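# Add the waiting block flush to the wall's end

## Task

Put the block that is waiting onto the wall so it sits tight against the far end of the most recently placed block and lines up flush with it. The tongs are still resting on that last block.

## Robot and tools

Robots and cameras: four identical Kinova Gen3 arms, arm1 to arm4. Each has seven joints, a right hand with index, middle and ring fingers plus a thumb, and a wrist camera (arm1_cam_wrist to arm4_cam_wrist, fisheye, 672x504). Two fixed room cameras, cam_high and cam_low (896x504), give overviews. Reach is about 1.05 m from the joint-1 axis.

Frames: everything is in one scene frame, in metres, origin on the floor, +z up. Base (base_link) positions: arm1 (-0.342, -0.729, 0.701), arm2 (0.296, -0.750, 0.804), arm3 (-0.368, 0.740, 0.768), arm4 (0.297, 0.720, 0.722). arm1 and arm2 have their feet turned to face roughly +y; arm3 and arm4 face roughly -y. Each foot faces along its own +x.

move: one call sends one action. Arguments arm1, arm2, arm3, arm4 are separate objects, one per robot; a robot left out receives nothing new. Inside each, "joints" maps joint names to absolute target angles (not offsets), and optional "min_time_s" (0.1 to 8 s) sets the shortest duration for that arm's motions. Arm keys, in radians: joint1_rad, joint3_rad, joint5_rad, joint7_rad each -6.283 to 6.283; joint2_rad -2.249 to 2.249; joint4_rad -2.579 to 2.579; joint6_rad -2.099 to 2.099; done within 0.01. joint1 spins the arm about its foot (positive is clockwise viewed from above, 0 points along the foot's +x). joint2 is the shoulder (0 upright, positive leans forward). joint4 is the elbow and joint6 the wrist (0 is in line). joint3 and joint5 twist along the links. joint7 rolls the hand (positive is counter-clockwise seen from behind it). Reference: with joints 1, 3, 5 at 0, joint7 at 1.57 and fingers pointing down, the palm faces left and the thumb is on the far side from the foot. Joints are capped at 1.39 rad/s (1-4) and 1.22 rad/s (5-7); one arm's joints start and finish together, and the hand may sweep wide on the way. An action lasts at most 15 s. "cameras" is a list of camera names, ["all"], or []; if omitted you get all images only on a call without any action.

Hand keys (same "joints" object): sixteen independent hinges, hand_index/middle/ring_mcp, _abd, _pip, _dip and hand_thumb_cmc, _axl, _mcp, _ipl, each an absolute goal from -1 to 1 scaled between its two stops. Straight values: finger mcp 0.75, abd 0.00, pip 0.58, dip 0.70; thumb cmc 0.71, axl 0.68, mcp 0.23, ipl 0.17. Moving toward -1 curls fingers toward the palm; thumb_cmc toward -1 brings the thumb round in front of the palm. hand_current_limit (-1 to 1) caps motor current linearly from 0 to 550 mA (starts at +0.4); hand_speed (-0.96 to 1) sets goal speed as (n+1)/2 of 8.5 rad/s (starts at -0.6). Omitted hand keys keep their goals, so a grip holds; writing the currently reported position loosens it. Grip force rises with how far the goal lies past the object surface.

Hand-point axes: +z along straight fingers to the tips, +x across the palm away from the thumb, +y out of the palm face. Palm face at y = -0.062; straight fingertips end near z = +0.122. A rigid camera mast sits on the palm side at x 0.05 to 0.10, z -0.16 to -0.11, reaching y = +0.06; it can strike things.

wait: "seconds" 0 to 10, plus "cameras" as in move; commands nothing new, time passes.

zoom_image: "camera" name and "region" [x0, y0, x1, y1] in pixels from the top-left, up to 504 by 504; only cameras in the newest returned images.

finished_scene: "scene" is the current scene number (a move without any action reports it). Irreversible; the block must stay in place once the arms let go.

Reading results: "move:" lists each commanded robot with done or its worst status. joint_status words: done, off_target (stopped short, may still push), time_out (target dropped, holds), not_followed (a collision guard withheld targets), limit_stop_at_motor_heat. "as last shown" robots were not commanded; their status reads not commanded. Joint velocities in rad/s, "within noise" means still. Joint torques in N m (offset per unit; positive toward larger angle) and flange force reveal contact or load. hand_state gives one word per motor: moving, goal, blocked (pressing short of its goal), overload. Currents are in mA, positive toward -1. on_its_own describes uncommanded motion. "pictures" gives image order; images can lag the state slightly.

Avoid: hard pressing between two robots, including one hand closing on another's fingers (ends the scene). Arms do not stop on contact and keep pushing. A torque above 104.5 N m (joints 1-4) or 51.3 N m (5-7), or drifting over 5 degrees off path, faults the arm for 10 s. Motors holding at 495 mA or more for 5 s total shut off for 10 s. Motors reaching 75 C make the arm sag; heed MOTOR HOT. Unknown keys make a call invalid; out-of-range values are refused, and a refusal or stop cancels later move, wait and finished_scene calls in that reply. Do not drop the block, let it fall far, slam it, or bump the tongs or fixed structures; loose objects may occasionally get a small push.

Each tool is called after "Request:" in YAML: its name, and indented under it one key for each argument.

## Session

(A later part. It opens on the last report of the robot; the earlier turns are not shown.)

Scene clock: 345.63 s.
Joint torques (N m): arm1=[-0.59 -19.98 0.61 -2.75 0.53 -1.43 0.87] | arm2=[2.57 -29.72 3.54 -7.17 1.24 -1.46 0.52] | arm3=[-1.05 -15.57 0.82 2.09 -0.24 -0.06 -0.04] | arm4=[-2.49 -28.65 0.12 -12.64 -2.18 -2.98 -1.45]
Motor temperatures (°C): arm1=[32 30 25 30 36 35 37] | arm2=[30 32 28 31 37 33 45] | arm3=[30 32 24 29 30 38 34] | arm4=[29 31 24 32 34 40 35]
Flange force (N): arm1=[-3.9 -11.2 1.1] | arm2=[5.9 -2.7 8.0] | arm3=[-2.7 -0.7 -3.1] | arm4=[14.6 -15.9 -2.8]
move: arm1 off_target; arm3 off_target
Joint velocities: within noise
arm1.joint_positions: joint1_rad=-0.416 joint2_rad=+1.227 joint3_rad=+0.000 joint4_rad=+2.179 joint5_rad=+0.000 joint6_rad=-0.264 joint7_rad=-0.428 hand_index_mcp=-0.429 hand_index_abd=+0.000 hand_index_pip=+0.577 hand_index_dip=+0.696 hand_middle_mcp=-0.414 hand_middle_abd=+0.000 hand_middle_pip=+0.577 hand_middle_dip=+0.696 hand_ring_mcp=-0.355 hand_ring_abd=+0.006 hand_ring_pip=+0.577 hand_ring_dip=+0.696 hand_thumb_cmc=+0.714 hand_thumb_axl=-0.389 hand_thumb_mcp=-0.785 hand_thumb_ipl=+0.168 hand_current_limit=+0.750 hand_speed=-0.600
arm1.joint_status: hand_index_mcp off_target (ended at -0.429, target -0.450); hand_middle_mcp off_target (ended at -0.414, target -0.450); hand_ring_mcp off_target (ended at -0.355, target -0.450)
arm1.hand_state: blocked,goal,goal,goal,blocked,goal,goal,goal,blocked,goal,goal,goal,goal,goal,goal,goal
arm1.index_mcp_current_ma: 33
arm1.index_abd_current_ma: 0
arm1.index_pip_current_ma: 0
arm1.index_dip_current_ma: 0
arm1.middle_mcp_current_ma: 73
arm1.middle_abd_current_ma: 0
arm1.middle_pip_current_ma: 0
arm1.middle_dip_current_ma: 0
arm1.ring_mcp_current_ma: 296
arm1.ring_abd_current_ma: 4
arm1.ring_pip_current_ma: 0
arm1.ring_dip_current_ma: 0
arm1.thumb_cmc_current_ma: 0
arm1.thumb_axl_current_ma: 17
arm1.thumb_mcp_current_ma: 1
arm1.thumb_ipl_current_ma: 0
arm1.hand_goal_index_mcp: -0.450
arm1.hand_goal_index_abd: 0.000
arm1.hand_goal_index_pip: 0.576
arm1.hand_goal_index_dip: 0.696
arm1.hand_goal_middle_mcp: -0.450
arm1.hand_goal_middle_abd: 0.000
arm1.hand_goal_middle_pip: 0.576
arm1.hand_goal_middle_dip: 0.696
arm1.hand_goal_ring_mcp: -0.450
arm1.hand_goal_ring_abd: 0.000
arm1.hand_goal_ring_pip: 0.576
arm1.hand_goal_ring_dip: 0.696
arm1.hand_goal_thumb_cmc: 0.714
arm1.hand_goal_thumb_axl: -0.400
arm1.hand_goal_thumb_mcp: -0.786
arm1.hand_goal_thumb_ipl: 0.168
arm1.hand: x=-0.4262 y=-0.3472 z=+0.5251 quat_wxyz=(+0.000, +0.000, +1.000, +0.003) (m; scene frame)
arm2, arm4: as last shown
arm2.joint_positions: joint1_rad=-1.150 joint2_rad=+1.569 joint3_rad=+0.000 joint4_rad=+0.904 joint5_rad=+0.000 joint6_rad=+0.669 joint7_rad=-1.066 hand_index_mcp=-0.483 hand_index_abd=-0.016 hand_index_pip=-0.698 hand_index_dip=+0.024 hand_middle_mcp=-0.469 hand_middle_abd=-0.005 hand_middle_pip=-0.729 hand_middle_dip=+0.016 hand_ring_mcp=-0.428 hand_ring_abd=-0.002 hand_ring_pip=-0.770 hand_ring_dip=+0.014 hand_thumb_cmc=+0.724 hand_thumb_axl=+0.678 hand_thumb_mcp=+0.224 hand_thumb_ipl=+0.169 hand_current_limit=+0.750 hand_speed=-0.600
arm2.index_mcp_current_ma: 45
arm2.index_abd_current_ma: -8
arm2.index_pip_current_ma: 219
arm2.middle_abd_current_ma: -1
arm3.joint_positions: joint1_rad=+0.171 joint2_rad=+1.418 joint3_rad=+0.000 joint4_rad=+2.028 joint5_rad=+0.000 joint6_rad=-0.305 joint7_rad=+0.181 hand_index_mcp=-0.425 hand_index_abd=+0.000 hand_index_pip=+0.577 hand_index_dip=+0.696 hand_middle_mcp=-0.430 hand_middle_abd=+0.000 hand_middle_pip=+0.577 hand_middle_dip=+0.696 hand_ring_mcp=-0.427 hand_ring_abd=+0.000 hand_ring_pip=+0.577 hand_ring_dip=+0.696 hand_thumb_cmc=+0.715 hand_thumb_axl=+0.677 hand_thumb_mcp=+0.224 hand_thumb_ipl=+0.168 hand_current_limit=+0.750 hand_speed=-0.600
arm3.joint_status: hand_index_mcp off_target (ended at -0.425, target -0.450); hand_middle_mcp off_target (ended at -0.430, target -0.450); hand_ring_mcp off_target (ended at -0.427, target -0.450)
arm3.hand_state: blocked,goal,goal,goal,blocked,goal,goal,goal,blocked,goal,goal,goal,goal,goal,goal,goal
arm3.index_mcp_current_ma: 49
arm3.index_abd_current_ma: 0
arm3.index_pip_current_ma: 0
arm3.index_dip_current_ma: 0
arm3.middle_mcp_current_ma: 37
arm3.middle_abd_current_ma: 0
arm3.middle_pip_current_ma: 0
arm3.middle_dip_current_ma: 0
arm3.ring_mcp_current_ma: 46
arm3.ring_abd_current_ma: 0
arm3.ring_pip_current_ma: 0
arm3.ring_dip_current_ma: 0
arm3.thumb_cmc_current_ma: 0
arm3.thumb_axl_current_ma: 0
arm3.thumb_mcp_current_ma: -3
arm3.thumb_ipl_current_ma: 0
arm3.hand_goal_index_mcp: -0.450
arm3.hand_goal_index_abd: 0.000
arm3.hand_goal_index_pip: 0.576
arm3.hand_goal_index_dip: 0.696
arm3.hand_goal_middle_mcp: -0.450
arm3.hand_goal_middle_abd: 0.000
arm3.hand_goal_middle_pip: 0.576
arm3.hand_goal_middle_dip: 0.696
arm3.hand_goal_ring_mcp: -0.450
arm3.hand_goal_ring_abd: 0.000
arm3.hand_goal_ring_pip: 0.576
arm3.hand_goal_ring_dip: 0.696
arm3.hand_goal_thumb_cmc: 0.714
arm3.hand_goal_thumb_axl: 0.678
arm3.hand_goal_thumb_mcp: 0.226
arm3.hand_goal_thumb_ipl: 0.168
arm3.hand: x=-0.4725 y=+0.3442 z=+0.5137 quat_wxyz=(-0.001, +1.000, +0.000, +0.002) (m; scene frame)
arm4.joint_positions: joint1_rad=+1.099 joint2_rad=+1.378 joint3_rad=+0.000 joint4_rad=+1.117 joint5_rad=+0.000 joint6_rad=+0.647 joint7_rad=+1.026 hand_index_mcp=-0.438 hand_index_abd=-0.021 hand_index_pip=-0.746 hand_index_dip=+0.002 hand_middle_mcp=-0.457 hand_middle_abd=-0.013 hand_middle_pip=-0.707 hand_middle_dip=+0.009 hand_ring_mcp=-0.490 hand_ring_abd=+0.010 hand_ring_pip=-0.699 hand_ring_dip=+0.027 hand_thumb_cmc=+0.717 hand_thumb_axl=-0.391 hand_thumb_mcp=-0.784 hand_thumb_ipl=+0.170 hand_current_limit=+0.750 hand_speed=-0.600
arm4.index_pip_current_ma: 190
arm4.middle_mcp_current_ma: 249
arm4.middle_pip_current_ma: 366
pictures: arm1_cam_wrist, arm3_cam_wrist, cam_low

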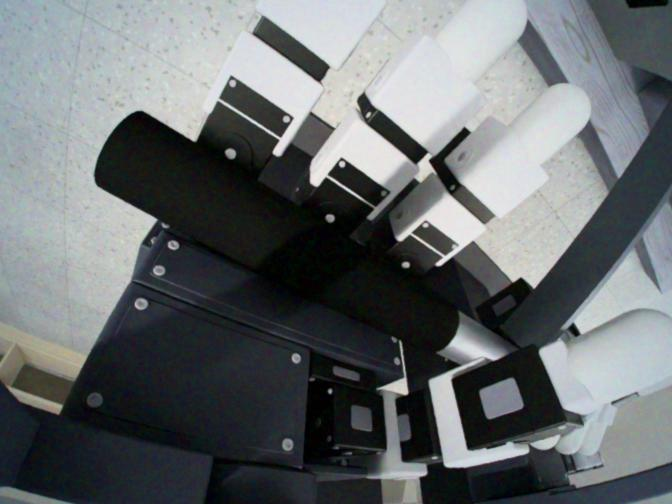

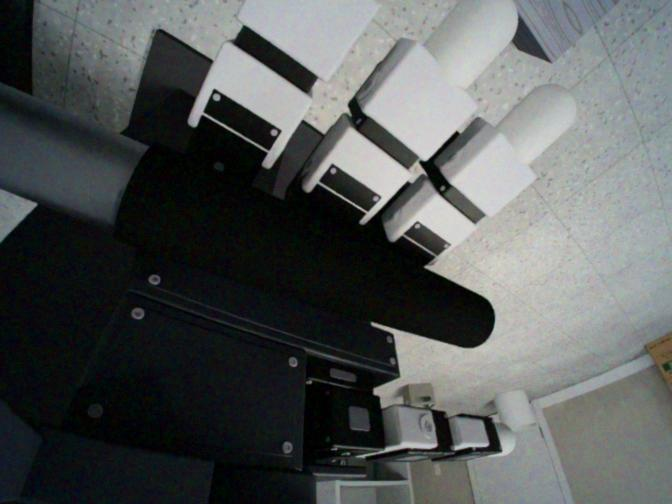

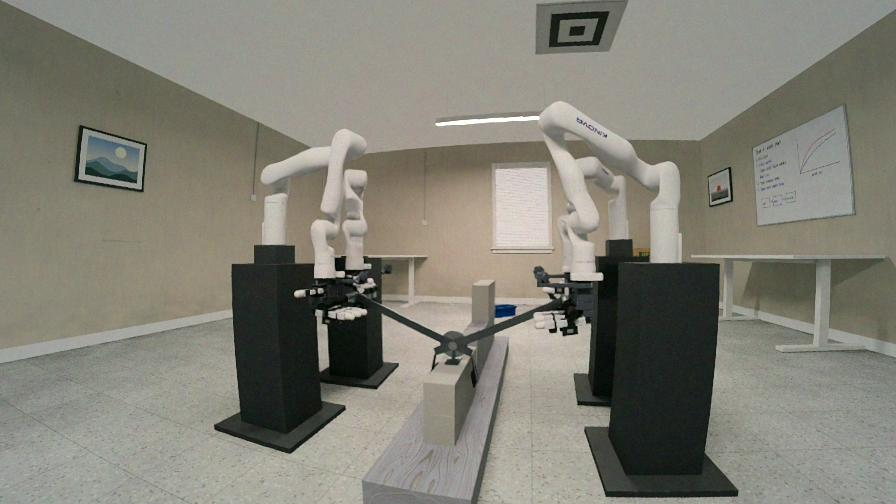

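Request:
move:
  arm1: {"joints": {"hand_index_mcp": -0.52, "hand_middle_mcp": -0.52, "hand_ring_mcp": -0.52, "hand_index_pip": -0.3, "hand_middle_pip": -0.3, "hand_ring_pip": -0.3}}
  arm3: {"joints": {"hand_index_mcp": -0.52, "hand_middle_mcp": -0.52, "hand_ring_mcp": -0.52, "hand_index_pip": -0.3, "hand_middle_pip": -0.3, "hand_ring_pip": -0.3}}
  cameras: ["arm1_cam_wrist", "arm3_cam_wrist", "cam_high"]

Scene clock: 354.27 s.
Joint torques (N m): arm1=[-0.31 -19.71 0.91 -0.88 0.17 -0.62 0.56] | arm2=[2.18 -27.81 3.19 -6.84 1.25 -1.6 0.72] | arm3=[-0.84 -13.37 0.64 4.77 -0.35 1.12 -0.22] | arm4=[-1.93 -29.35 0.86 -13.23 -1.74 -3.23 -1.2]
Motor temperatures (°C): arm1=[32 30 25 29 36 35 37] | arm2=[30 32 28 31 37 33 45] | arm3=[30 32 24 29 30 38 34] | arm4=[29 32 24 32 34 40 35]
Flange force (N): arm1=[-3.0 -8.7 4.2] | arm2=[4.8 -3.0 4.3] | arm3=[-3.9 4.0 -2.7] | arm4=[16.2 -15.3 -2.3]
move: arm1 off_target; arm3 off_target
Joint velocities: within noise
arm1.joint_positions: joint1_rad=-0.416 joint2_rad=+1.227 joint3_rad=+0.000 joint4_rad=+2.179 joint5_rad=+0.000 joint6_rad=-0.264 joint7_rad=-0.428 hand_index_mcp=-0.500 hand_index_abd=+0.000 hand_index_pip=-0.295 hand_index_dip=+0.696 hand_middle_mcp=-0.487 hand_middle_abd=+0.000 hand_middle_pip=-0.295 hand_middle_dip=+0.696 hand_ring_mcp=-0.436 hand_ring_abd=+0.007 hand_ring_pip=-0.293 hand_ring_dip=+0.696 hand_thumb_cmc=+0.714 hand_thumb_axl=-0.389 hand_thumb_mcp=-0.785 hand_thumb_ipl=+0.168 hand_current_limit=+0.750 hand_speed=-0.600
arm1.joint_status: hand_middle_mcp off_target (ended at -0.487, target -0.520); hand_ring_mcp off_target (ended at -0.436, target -0.520); the others done
arm1.hand_state: goal,goal,goal,goal,blocked,goal,goal,goal,blocked,goal,goal,goal,goal,goal,goal,goal
arm1.index_mcp_current_ma: 30
arm1.index_abd_current_ma: 0
arm1.index_pip_current_ma: 4
arm1.index_dip_current_ma: 0
arm1.middle_mcp_current_ma: 66
arm1.middle_abd_current_ma: 0
arm1.middle_pip_current_ma: 4
arm1.middle_dip_current_ma: 0
arm1.ring_mcp_current_ma: 247
arm1.ring_abd_current_ma: 5
arm1.ring_pip_current_ma: 7
arm1.ring_dip_current_ma: 0
arm1.thumb_cmc_current_ma: 0
arm1.thumb_axl_current_ma: 17
arm1.thumb_mcp_current_ma: 1
arm1.thumb_ipl_current_ma: 0
arm1.hand_goal_index_mcp: -0.520
arm1.hand_goal_index_abd: 0.000
arm1.hand_goal_index_pip: -0.300
arm1.hand_goal_index_dip: 0.696
arm1.hand_goal_middle_mcp: -0.520
arm1.hand_goal_middle_abd: 0.000
arm1.hand_goal_middle_pip: -0.300
arm1.hand_goal_middle_dip: 0.696
arm1.hand_goal_ring_mcp: -0.520
arm1.hand_goal_ring_abd: 0.000
arm1.hand_goal_ring_pip: -0.300
arm1.hand_goal_ring_dip: 0.696
arm1.hand_goal_thumb_cmc: 0.714
arm1.hand_goal_thumb_axl: -0.400
arm1.hand_goal_thumb_mcp: -0.786
arm1.hand_goal_thumb_ipl: 0.168
arm1.hand: x=-0.4262 y=-0.3471 z=+0.5251 quat_wxyz=(+0.000, +0.000, +1.000, +0.003) (m; scene frame)
arm2, arm4: as last shown
arm2.joint_positions: joint1_rad=-1.150 joint2_rad=+1.569 joint3_rad=+0.000 joint4_rad=+0.904 joint5_rad=+0.000 joint6_rad=+0.669 joint7_rad=-1.066 hand_index_mcp=-0.482 hand_index_abd=-0.013 hand_index_pip=-0.700 hand_index_dip=+0.024 hand_middle_mcp=-0.469 hand_middle_abd=-0.005 hand_middle_pip=-0.729 hand_middle_dip=+0.016 hand_ring_mcp=-0.428 hand_ring_abd=-0.002 hand_ring_pip=-0.770 hand_ring_dip=+0.014 hand_thumb_cmc=+0.724 hand_thumb_axl=+0.678 hand_thumb_mcp=+0.224 hand_thumb_ipl=+0.169 hand_current_limit=+0.750 hand_speed=-0.600
arm2.index_mcp_current_ma: 47
arm2.index_abd_current_ma: -6
arm2.index_pip_current_ma: 212
arm3.joint_positions: joint1_rad=+0.171 joint2_rad=+1.418 joint3_rad=+0.000 joint4_rad=+2.028 joint5_rad=+0.000 joint6_rad=-0.305 joint7_rad=+0.181 hand_index_mcp=-0.489 hand_index_abd=-0.006 hand_index_pip=-0.260 hand_index_dip=+0.696 hand_middle_mcp=-0.501 hand_middle_abd=+0.000 hand_middle_pip=-0.294 hand_middle_dip=+0.696 hand_ring_mcp=-0.497 hand_ring_abd=+0.000 hand_ring_pip=-0.294 hand_ring_dip=+0.696 hand_thumb_cmc=+0.715 hand_thumb_axl=+0.677 hand_thumb_mcp=+0.224 hand_thumb_ipl=+0.168 hand_current_limit=+0.750 hand_speed=-0.600
arm3.joint_status: hand_index_mcp off_target (ended at -0.489, target -0.520); hand_index_pip off_target (ended at -0.260, target -0.300); hand_ring_mcp off_target (ended at -0.497, target -0.520); the others done
arm3.hand_state: blocked,goal,blocked,goal,goal,goal,goal,goal,blocked,goal,goal,goal,goal,goal,goal,goal
arm3.index_mcp_current_ma: 66
arm3.index_abd_current_ma: -6
arm3.index_pip_current_ma: 89
arm3.index_dip_current_ma: 0
arm3.middle_mcp_current_ma: 35
arm3.middle_abd_current_ma: 0
arm3.middle_pip_current_ma: 6
arm3.middle_dip_current_ma: 0
arm3.ring_mcp_current_ma: 43
arm3.ring_abd_current_ma: 0
arm3.ring_pip_current_ma: 6
arm3.ring_dip_current_ma: 0
arm3.thumb_cmc_current_ma: 0
arm3.thumb_axl_current_ma: 0
arm3.thumb_mcp_current_ma: -3
arm3.thumb_ipl_current_ma: 0
arm3.hand_goal_index_mcp: -0.520
arm3.hand_goal_index_abd: 0.000
arm3.hand_goal_index_pip: -0.300
arm3.hand_goal_index_dip: 0.696
arm3.hand_goal_middle_mcp: -0.520
arm3.hand_goal_middle_abd: 0.000
arm3.hand_goal_middle_pip: -0.300
arm3.hand_goal_middle_dip: 0.696
arm3.hand_goal_ring_mcp: -0.520
arm3.hand_goal_ring_abd: 0.000
arm3.hand_goal_ring_pip: -0.300
arm3.hand_goal_ring_dip: 0.696
arm3.hand_goal_thumb_cmc: 0.714
arm3.hand_goal_thumb_axl: 0.678
arm3.hand_goal_thumb_mcp: 0.226
arm3.hand_goal_thumb_ipl: 0.168
arm3.hand: x=-0.4725 y=+0.3441 z=+0.5137 quat_wxyz=(-0.001, +1.000, +0.000, +0.002) (m; scene frame)
arm4.joint_positions: joint1_rad=+1.099 joint2_rad=+1.378 joint3_rad=+0.000 joint4_rad=+1.117 joint5_rad=+0.000 joint6_rad=+0.647 joint7_rad=+1.026 hand_index_mcp=-0.438 hand_index_abd=-0.021 hand_index_pip=-0.754 hand_index_dip=+0.002 hand_middle_mcp=-0.456 hand_middle_abd=-0.012 hand_middle_pip=-0.711 hand_middle_dip=+0.009 hand_ring_mcp=-0.490 hand_ring_abd=+0.011 hand_ring_pip=-0.699 hand_ring_dip=+0.027 hand_thumb_cmc=+0.717 hand_thumb_axl=-0.391 hand_thumb_mcp=-0.784 hand_thumb_ipl=+0.170 hand_current_limit=+0.750 hand_speed=-0.600
arm4.index_pip_current_ma: 160
arm4.middle_mcp_current_ma: 252
arm4.middle_abd_current_ma: -27
arm4.middle_pip_current_ma: 349
arm4.ring_abd_current_ma: 24
pictures: arm1_cam_wrist, arm3_cam_wrist, cam_high

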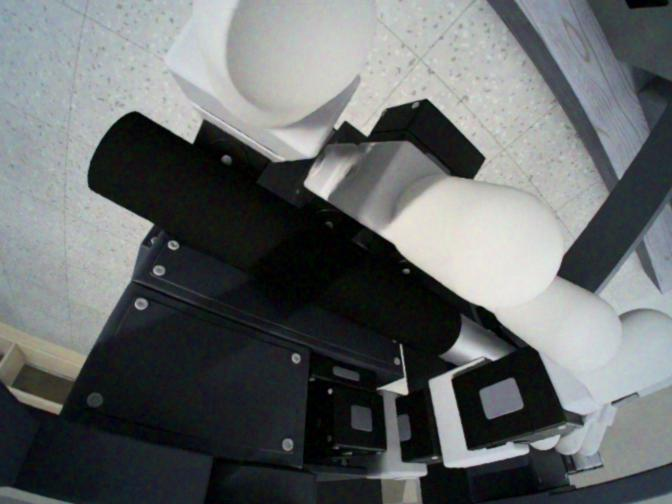

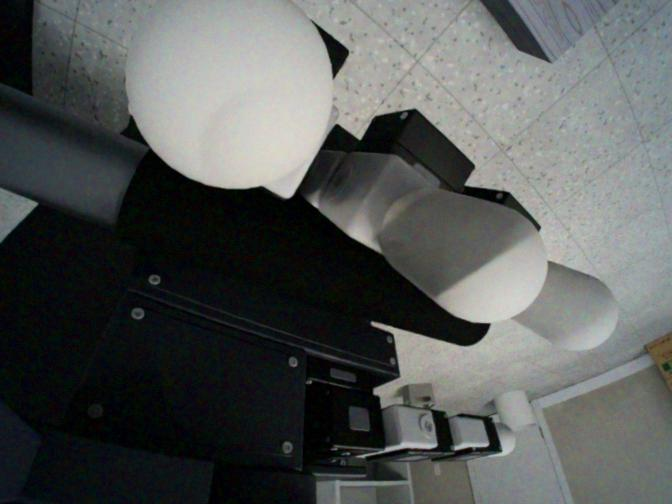

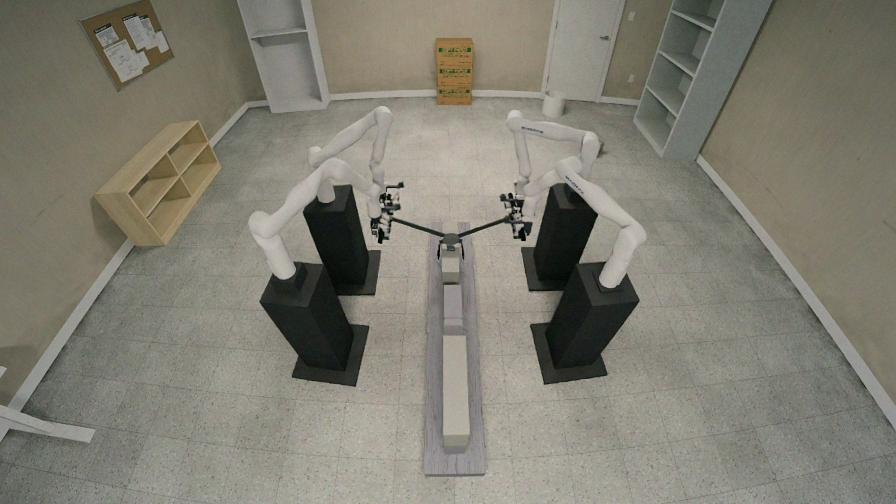

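Request:
move:
  arm1: {"joints": {"hand_index_dip": 0.0, "hand_middle_dip": 0.0, "hand_ring_dip": 0.0, "hand_index_pip": -0.8, "hand_middle_pip": -0.8, "hand_ring_pip": -0.8}}
  arm3: {"joints": {"hand_index_dip": 0.0, "hand_middle_dip": 0.0, "hand_ring_dip": 0.0, "hand_index_pip": -0.8, "hand_middle_pip": -0.8, "hand_ring_pip": -0.8}}
  cameras: ["arm1_cam_wrist", "arm3_cam_wrist", "arm2_cam_wrist", "arm4_cam_wrist"]

Scene clock: 356.00 s.
Joint torques (N m): arm1=[-1.31 -12.88 -1.32 4.12 0.57 2.28 0.59] | arm2=[-1.64 -19.41 -1.23 -0.78 -0.85 0.96 -0.19] | arm3=[4.83 11.42 9.49 25.98 -1.93 11.48 -0.21] | arm4=[-5.98 -36.55 -2.07 -17.06 -1.95 -4.8 -0.51]
Motor temperatures (°C): arm1=[32 30 25 29 36 35 37] | arm2=[30 32 28 31 37 33 45] | arm3=[30 32 24 29 30 38 34] | arm4=[29 32 24 32 34 40 35]
Flange force (N): arm1=[-2.7 1.1 -3.7] | arm2=[9.5 8.8 -1.3] | arm3=[2.9 46.8 -17.6] | arm4=[15.5 -21.2 6.3]
move: arm1 off_target; arm3 off_target
Joint velocities: within noise
arm1.joint_positions: joint1_rad=-0.416 joint2_rad=+1.227 joint3_rad=+0.000 joint4_rad=+2.179 joint5_rad=+0.000 joint6_rad=-0.264 joint7_rad=-0.428 hand_index_mcp=-0.507 hand_index_abd=-0.005 hand_index_pip=-0.695 hand_index_dip=+0.106 hand_middle_mcp=-0.497 hand_middle_abd=+0.004 hand_middle_pip=-0.695 hand_middle_dip=+0.026 hand_ring_mcp=-0.485 hand_ring_abd=+0.001 hand_ring_pip=-0.698 hand_ring_dip=+0.003 hand_thumb_cmc=+0.720 hand_thumb_axl=-0.393 hand_thumb_mcp=-0.781 hand_thumb_ipl=+0.168 hand_current_limit=+0.750 hand_speed=-0.600
arm1.joint_status: hand_index_pip off_target (ended at -0.695, target -0.800); hand_index_dip off_target (ended at +0.106, target +0.000); hand_middle_pip off_target (ended at -0.695, target -0.800); hand_middle_dip off_target (ended at +0.026, target +0.000); hand_ring_pip off_target (ended at -0.698, target -0.800); the others done
arm1.hand_state: goal,goal,blocked,blocked,blocked,goal,blocked,blocked,blocked,goal,blocked,goal,goal,goal,goal,goal
arm1.index_mcp_current_ma: 17
arm1.index_abd_current_ma: -4
arm1.index_pip_current_ma: 310
arm1.index_dip_current_ma: 319
arm1.middle_mcp_current_ma: 38
arm1.middle_abd_current_ma: 3
arm1.middle_pip_current_ma: 309
arm1.middle_dip_current_ma: 43
arm1.ring_mcp_current_ma: 71
arm1.ring_abd_current_ma: 1
arm1.ring_pip_current_ma: 297
arm1.ring_dip_current_ma: 2
arm1.thumb_cmc_current_ma: 5
arm1.thumb_axl_current_ma: 9
arm1.thumb_mcp_current_ma: 5
arm1.thumb_ipl_current_ma: 0
arm1.hand_goal_index_mcp: -0.520
arm1.hand_goal_index_abd: 0.000
arm1.hand_goal_index_pip: -0.800
arm1.hand_goal_index_dip: 0.000
arm1.hand_goal_middle_mcp: -0.520
arm1.hand_goal_middle_abd: 0.000
arm1.hand_goal_middle_pip: -0.800
arm1.hand_goal_middle_dip: 0.000
arm1.hand_goal_ring_mcp: -0.520
arm1.hand_goal_ring_abd: 0.000
arm1.hand_goal_ring_pip: -0.800
arm1.hand_goal_ring_dip: 0.000
arm1.hand_goal_thumb_cmc: 0.714
arm1.hand_goal_thumb_axl: -0.400
arm1.hand_goal_thumb_mcp: -0.786
arm1.hand_goal_thumb_ipl: 0.168
arm1.on_its_own: hand_ring_mcp moved -0.049 toward your old target -0.520
arm1.hand: x=-0.4262 y=-0.3471 z=+0.5251 quat_wxyz=(+0.000, +0.000, +1.000, +0.003) (m; scene frame)
arm2, arm4: as last shown
arm2.joint_positions: joint1_rad=-1.150 joint2_rad=+1.569 joint3_rad=+0.000 joint4_rad=+0.904 joint5_rad=+0.000 joint6_rad=+0.669 joint7_rad=-1.066 hand_index_mcp=-0.481 hand_index_abd=-0.013 hand_index_pip=-0.703 hand_index_dip=+0.024 hand_middle_mcp=-0.469 hand_middle_abd=-0.006 hand_middle_pip=-0.729 hand_middle_dip=+0.016 hand_ring_mcp=-0.428 hand_ring_abd=-0.002 hand_ring_pip=-0.770 hand_ring_dip=+0.014 hand_thumb_cmc=+0.724 hand_thumb_axl=+0.678 hand_thumb_mcp=+0.224 hand_thumb_ipl=+0.169 hand_current_limit=+0.750 hand_speed=-0.600
arm2.index_mcp_current_ma: 50
arm2.index_pip_current_ma: 202
arm2.middle_abd_current_ma: -2
arm3.joint_positions: joint1_rad=+0.171 joint2_rad=+1.418 joint3_rad=+0.000 joint4_rad=+2.028 joint5_rad=+0.000 joint6_rad=-0.305 joint7_rad=+0.181 hand_index_mcp=-0.442 hand_index_abd=-0.028 hand_index_pip=-0.619 hand_index_dip=+0.002 hand_middle_mcp=-0.468 hand_middle_abd=-0.019 hand_middle_pip=-0.636 hand_middle_dip=+0.046 hand_ring_mcp=-0.497 hand_ring_abd=+0.009 hand_ring_pip=-0.640 hand_ring_dip=+0.120 hand_thumb_cmc=+0.715 hand_thumb_axl=+0.677 hand_thumb_mcp=+0.224 hand_thumb_ipl=+0.168 hand_current_limit=+0.750 hand_speed=-0.600
arm3.joint_status: hand_index_pip off_target (ended at -0.619, target -0.800); hand_middle_pip off_target (ended at -0.636, target -0.800); hand_middle_dip off_target (ended at +0.046, target +0.000); hand_ring_pip off_target (ended at -0.640, target -0.800); hand_ring_dip off_target (ended at +0.120, target +0.000); the others done
arm3.hand_state: blocked,blocked,blocked,goal,blocked,goal,blocked,blocked,blocked,goal,blocked,blocked,goal,goal,goal,goal
arm3.index_mcp_current_ma: 242
arm3.index_abd_current_ma: -44
arm3.index_pip_current_ma: 481
arm3.index_dip_current_ma: 2
arm3.middle_mcp_current_ma: 137
arm3.middle_abd_current_ma: -26
arm3.middle_pip_current_ma: 481
arm3.middle_dip_current_ma: 109
arm3.ring_mcp_current_ma: 44
arm3.ring_abd_current_ma: 9
arm3.ring_pip_current_ma: 481
arm3.ring_dip_current_ma: 403
arm3.thumb_cmc_current_ma: 0
arm3.thumb_axl_current_ma: 0
arm3.thumb_mcp_current_ma: -3
arm3.thumb_ipl_current_ma: 0
arm3.hand_goal_index_mcp: -0.520
arm3.hand_goal_index_abd: 0.000
arm3.hand_goal_index_pip: -0.800
arm3.hand_goal_index_dip: 0.000
arm3.hand_goal_middle_mcp: -0.520
arm3.hand_goal_middle_abd: 0.000
arm3.hand_goal_middle_pip: -0.800
arm3.hand_goal_middle_dip: 0.000
arm3.hand_goal_ring_mcp: -0.520
arm3.hand_goal_ring_abd: 0.000
arm3.hand_goal_ring_pip: -0.800
arm3.hand_goal_ring_dip: 0.000
arm3.hand_goal_thumb_cmc: 0.714
arm3.hand_goal_thumb_axl: 0.678
arm3.hand_goal_thumb_mcp: 0.226
arm3.hand_goal_thumb_ipl: 0.168
arm3.hand: x=-0.4725 y=+0.3441 z=+0.5137 quat_wxyz=(-0.001, +1.000, +0.000, +0.002) (m; scene frame)
arm4.joint_positions: joint1_rad=+1.099 joint2_rad=+1.378 joint3_rad=+0.000 joint4_rad=+1.117 joint5_rad=+0.000 joint6_rad=+0.647 joint7_rad=+1.026 hand_index_mcp=-0.434 hand_index_abd=-0.001 hand_index_pip=-0.777 hand_index_dip=+0.002 hand_middle_mcp=-0.456 hand_middle_abd=-0.003 hand_middle_pip=-0.720 hand_middle_dip=+0.009 hand_ring_mcp=-0.491 hand_ring_abd=+0.015 hand_ring_pip=-0.699 hand_ring_dip=+0.028 hand_thumb_cmc=+0.717 hand_thumb_axl=-0.391 hand_thumb_mcp=-0.784 hand_thumb_ipl=+0.170 hand_current_limit=+0.750 hand_speed=-0.600
arm4.hand_state: blocked,goal,blocked,goal,blocked,goal,blocked,goal,blocked,goal,blocked,blocked,goal,goal,goal,goal
arm4.index_mcp_current_ma: 357
arm4.index_abd_current_ma: -1
arm4.index_pip_current_ma: 68
arm4.middle_mcp_current_ma: 254
arm4.middle_abd_current_ma: -6
arm4.middle_pip_current_ma: 305
arm4.ring_mcp_current_ma: 98
arm4.ring_abd_current_ma: 37
arm4.ring_dip_current_ma: 87
arm4.on_its_own: hand_index_pip moved -0.024 toward your old target -0.800
arm4.hand: x=-0.2537 y=+0.3436 z=+0.5364 quat_wxyz=(+0.002, +1.000, +0.000, +0.001) (m; scene frame)
pictures: arm1_cam_wrist, arm2_cam_wrist, arm3_cam_wrist, arm4_cam_wrist

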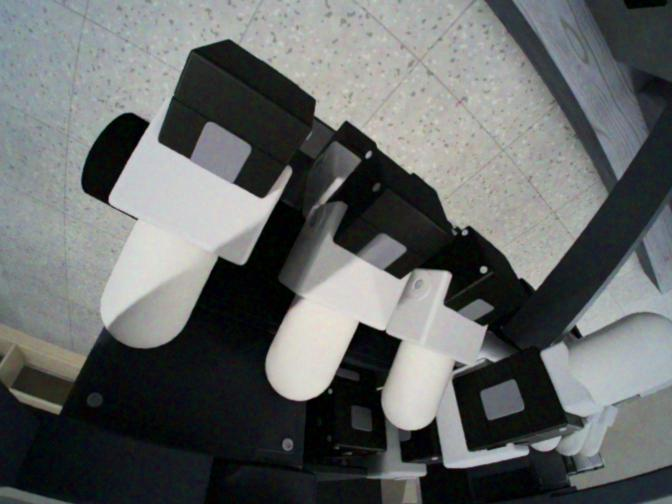

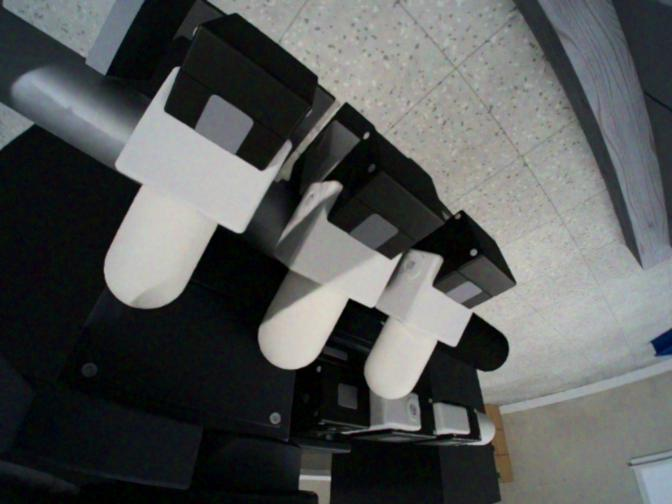

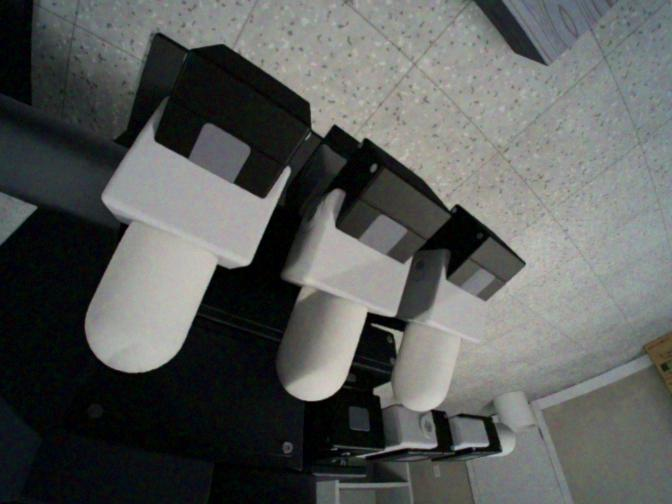

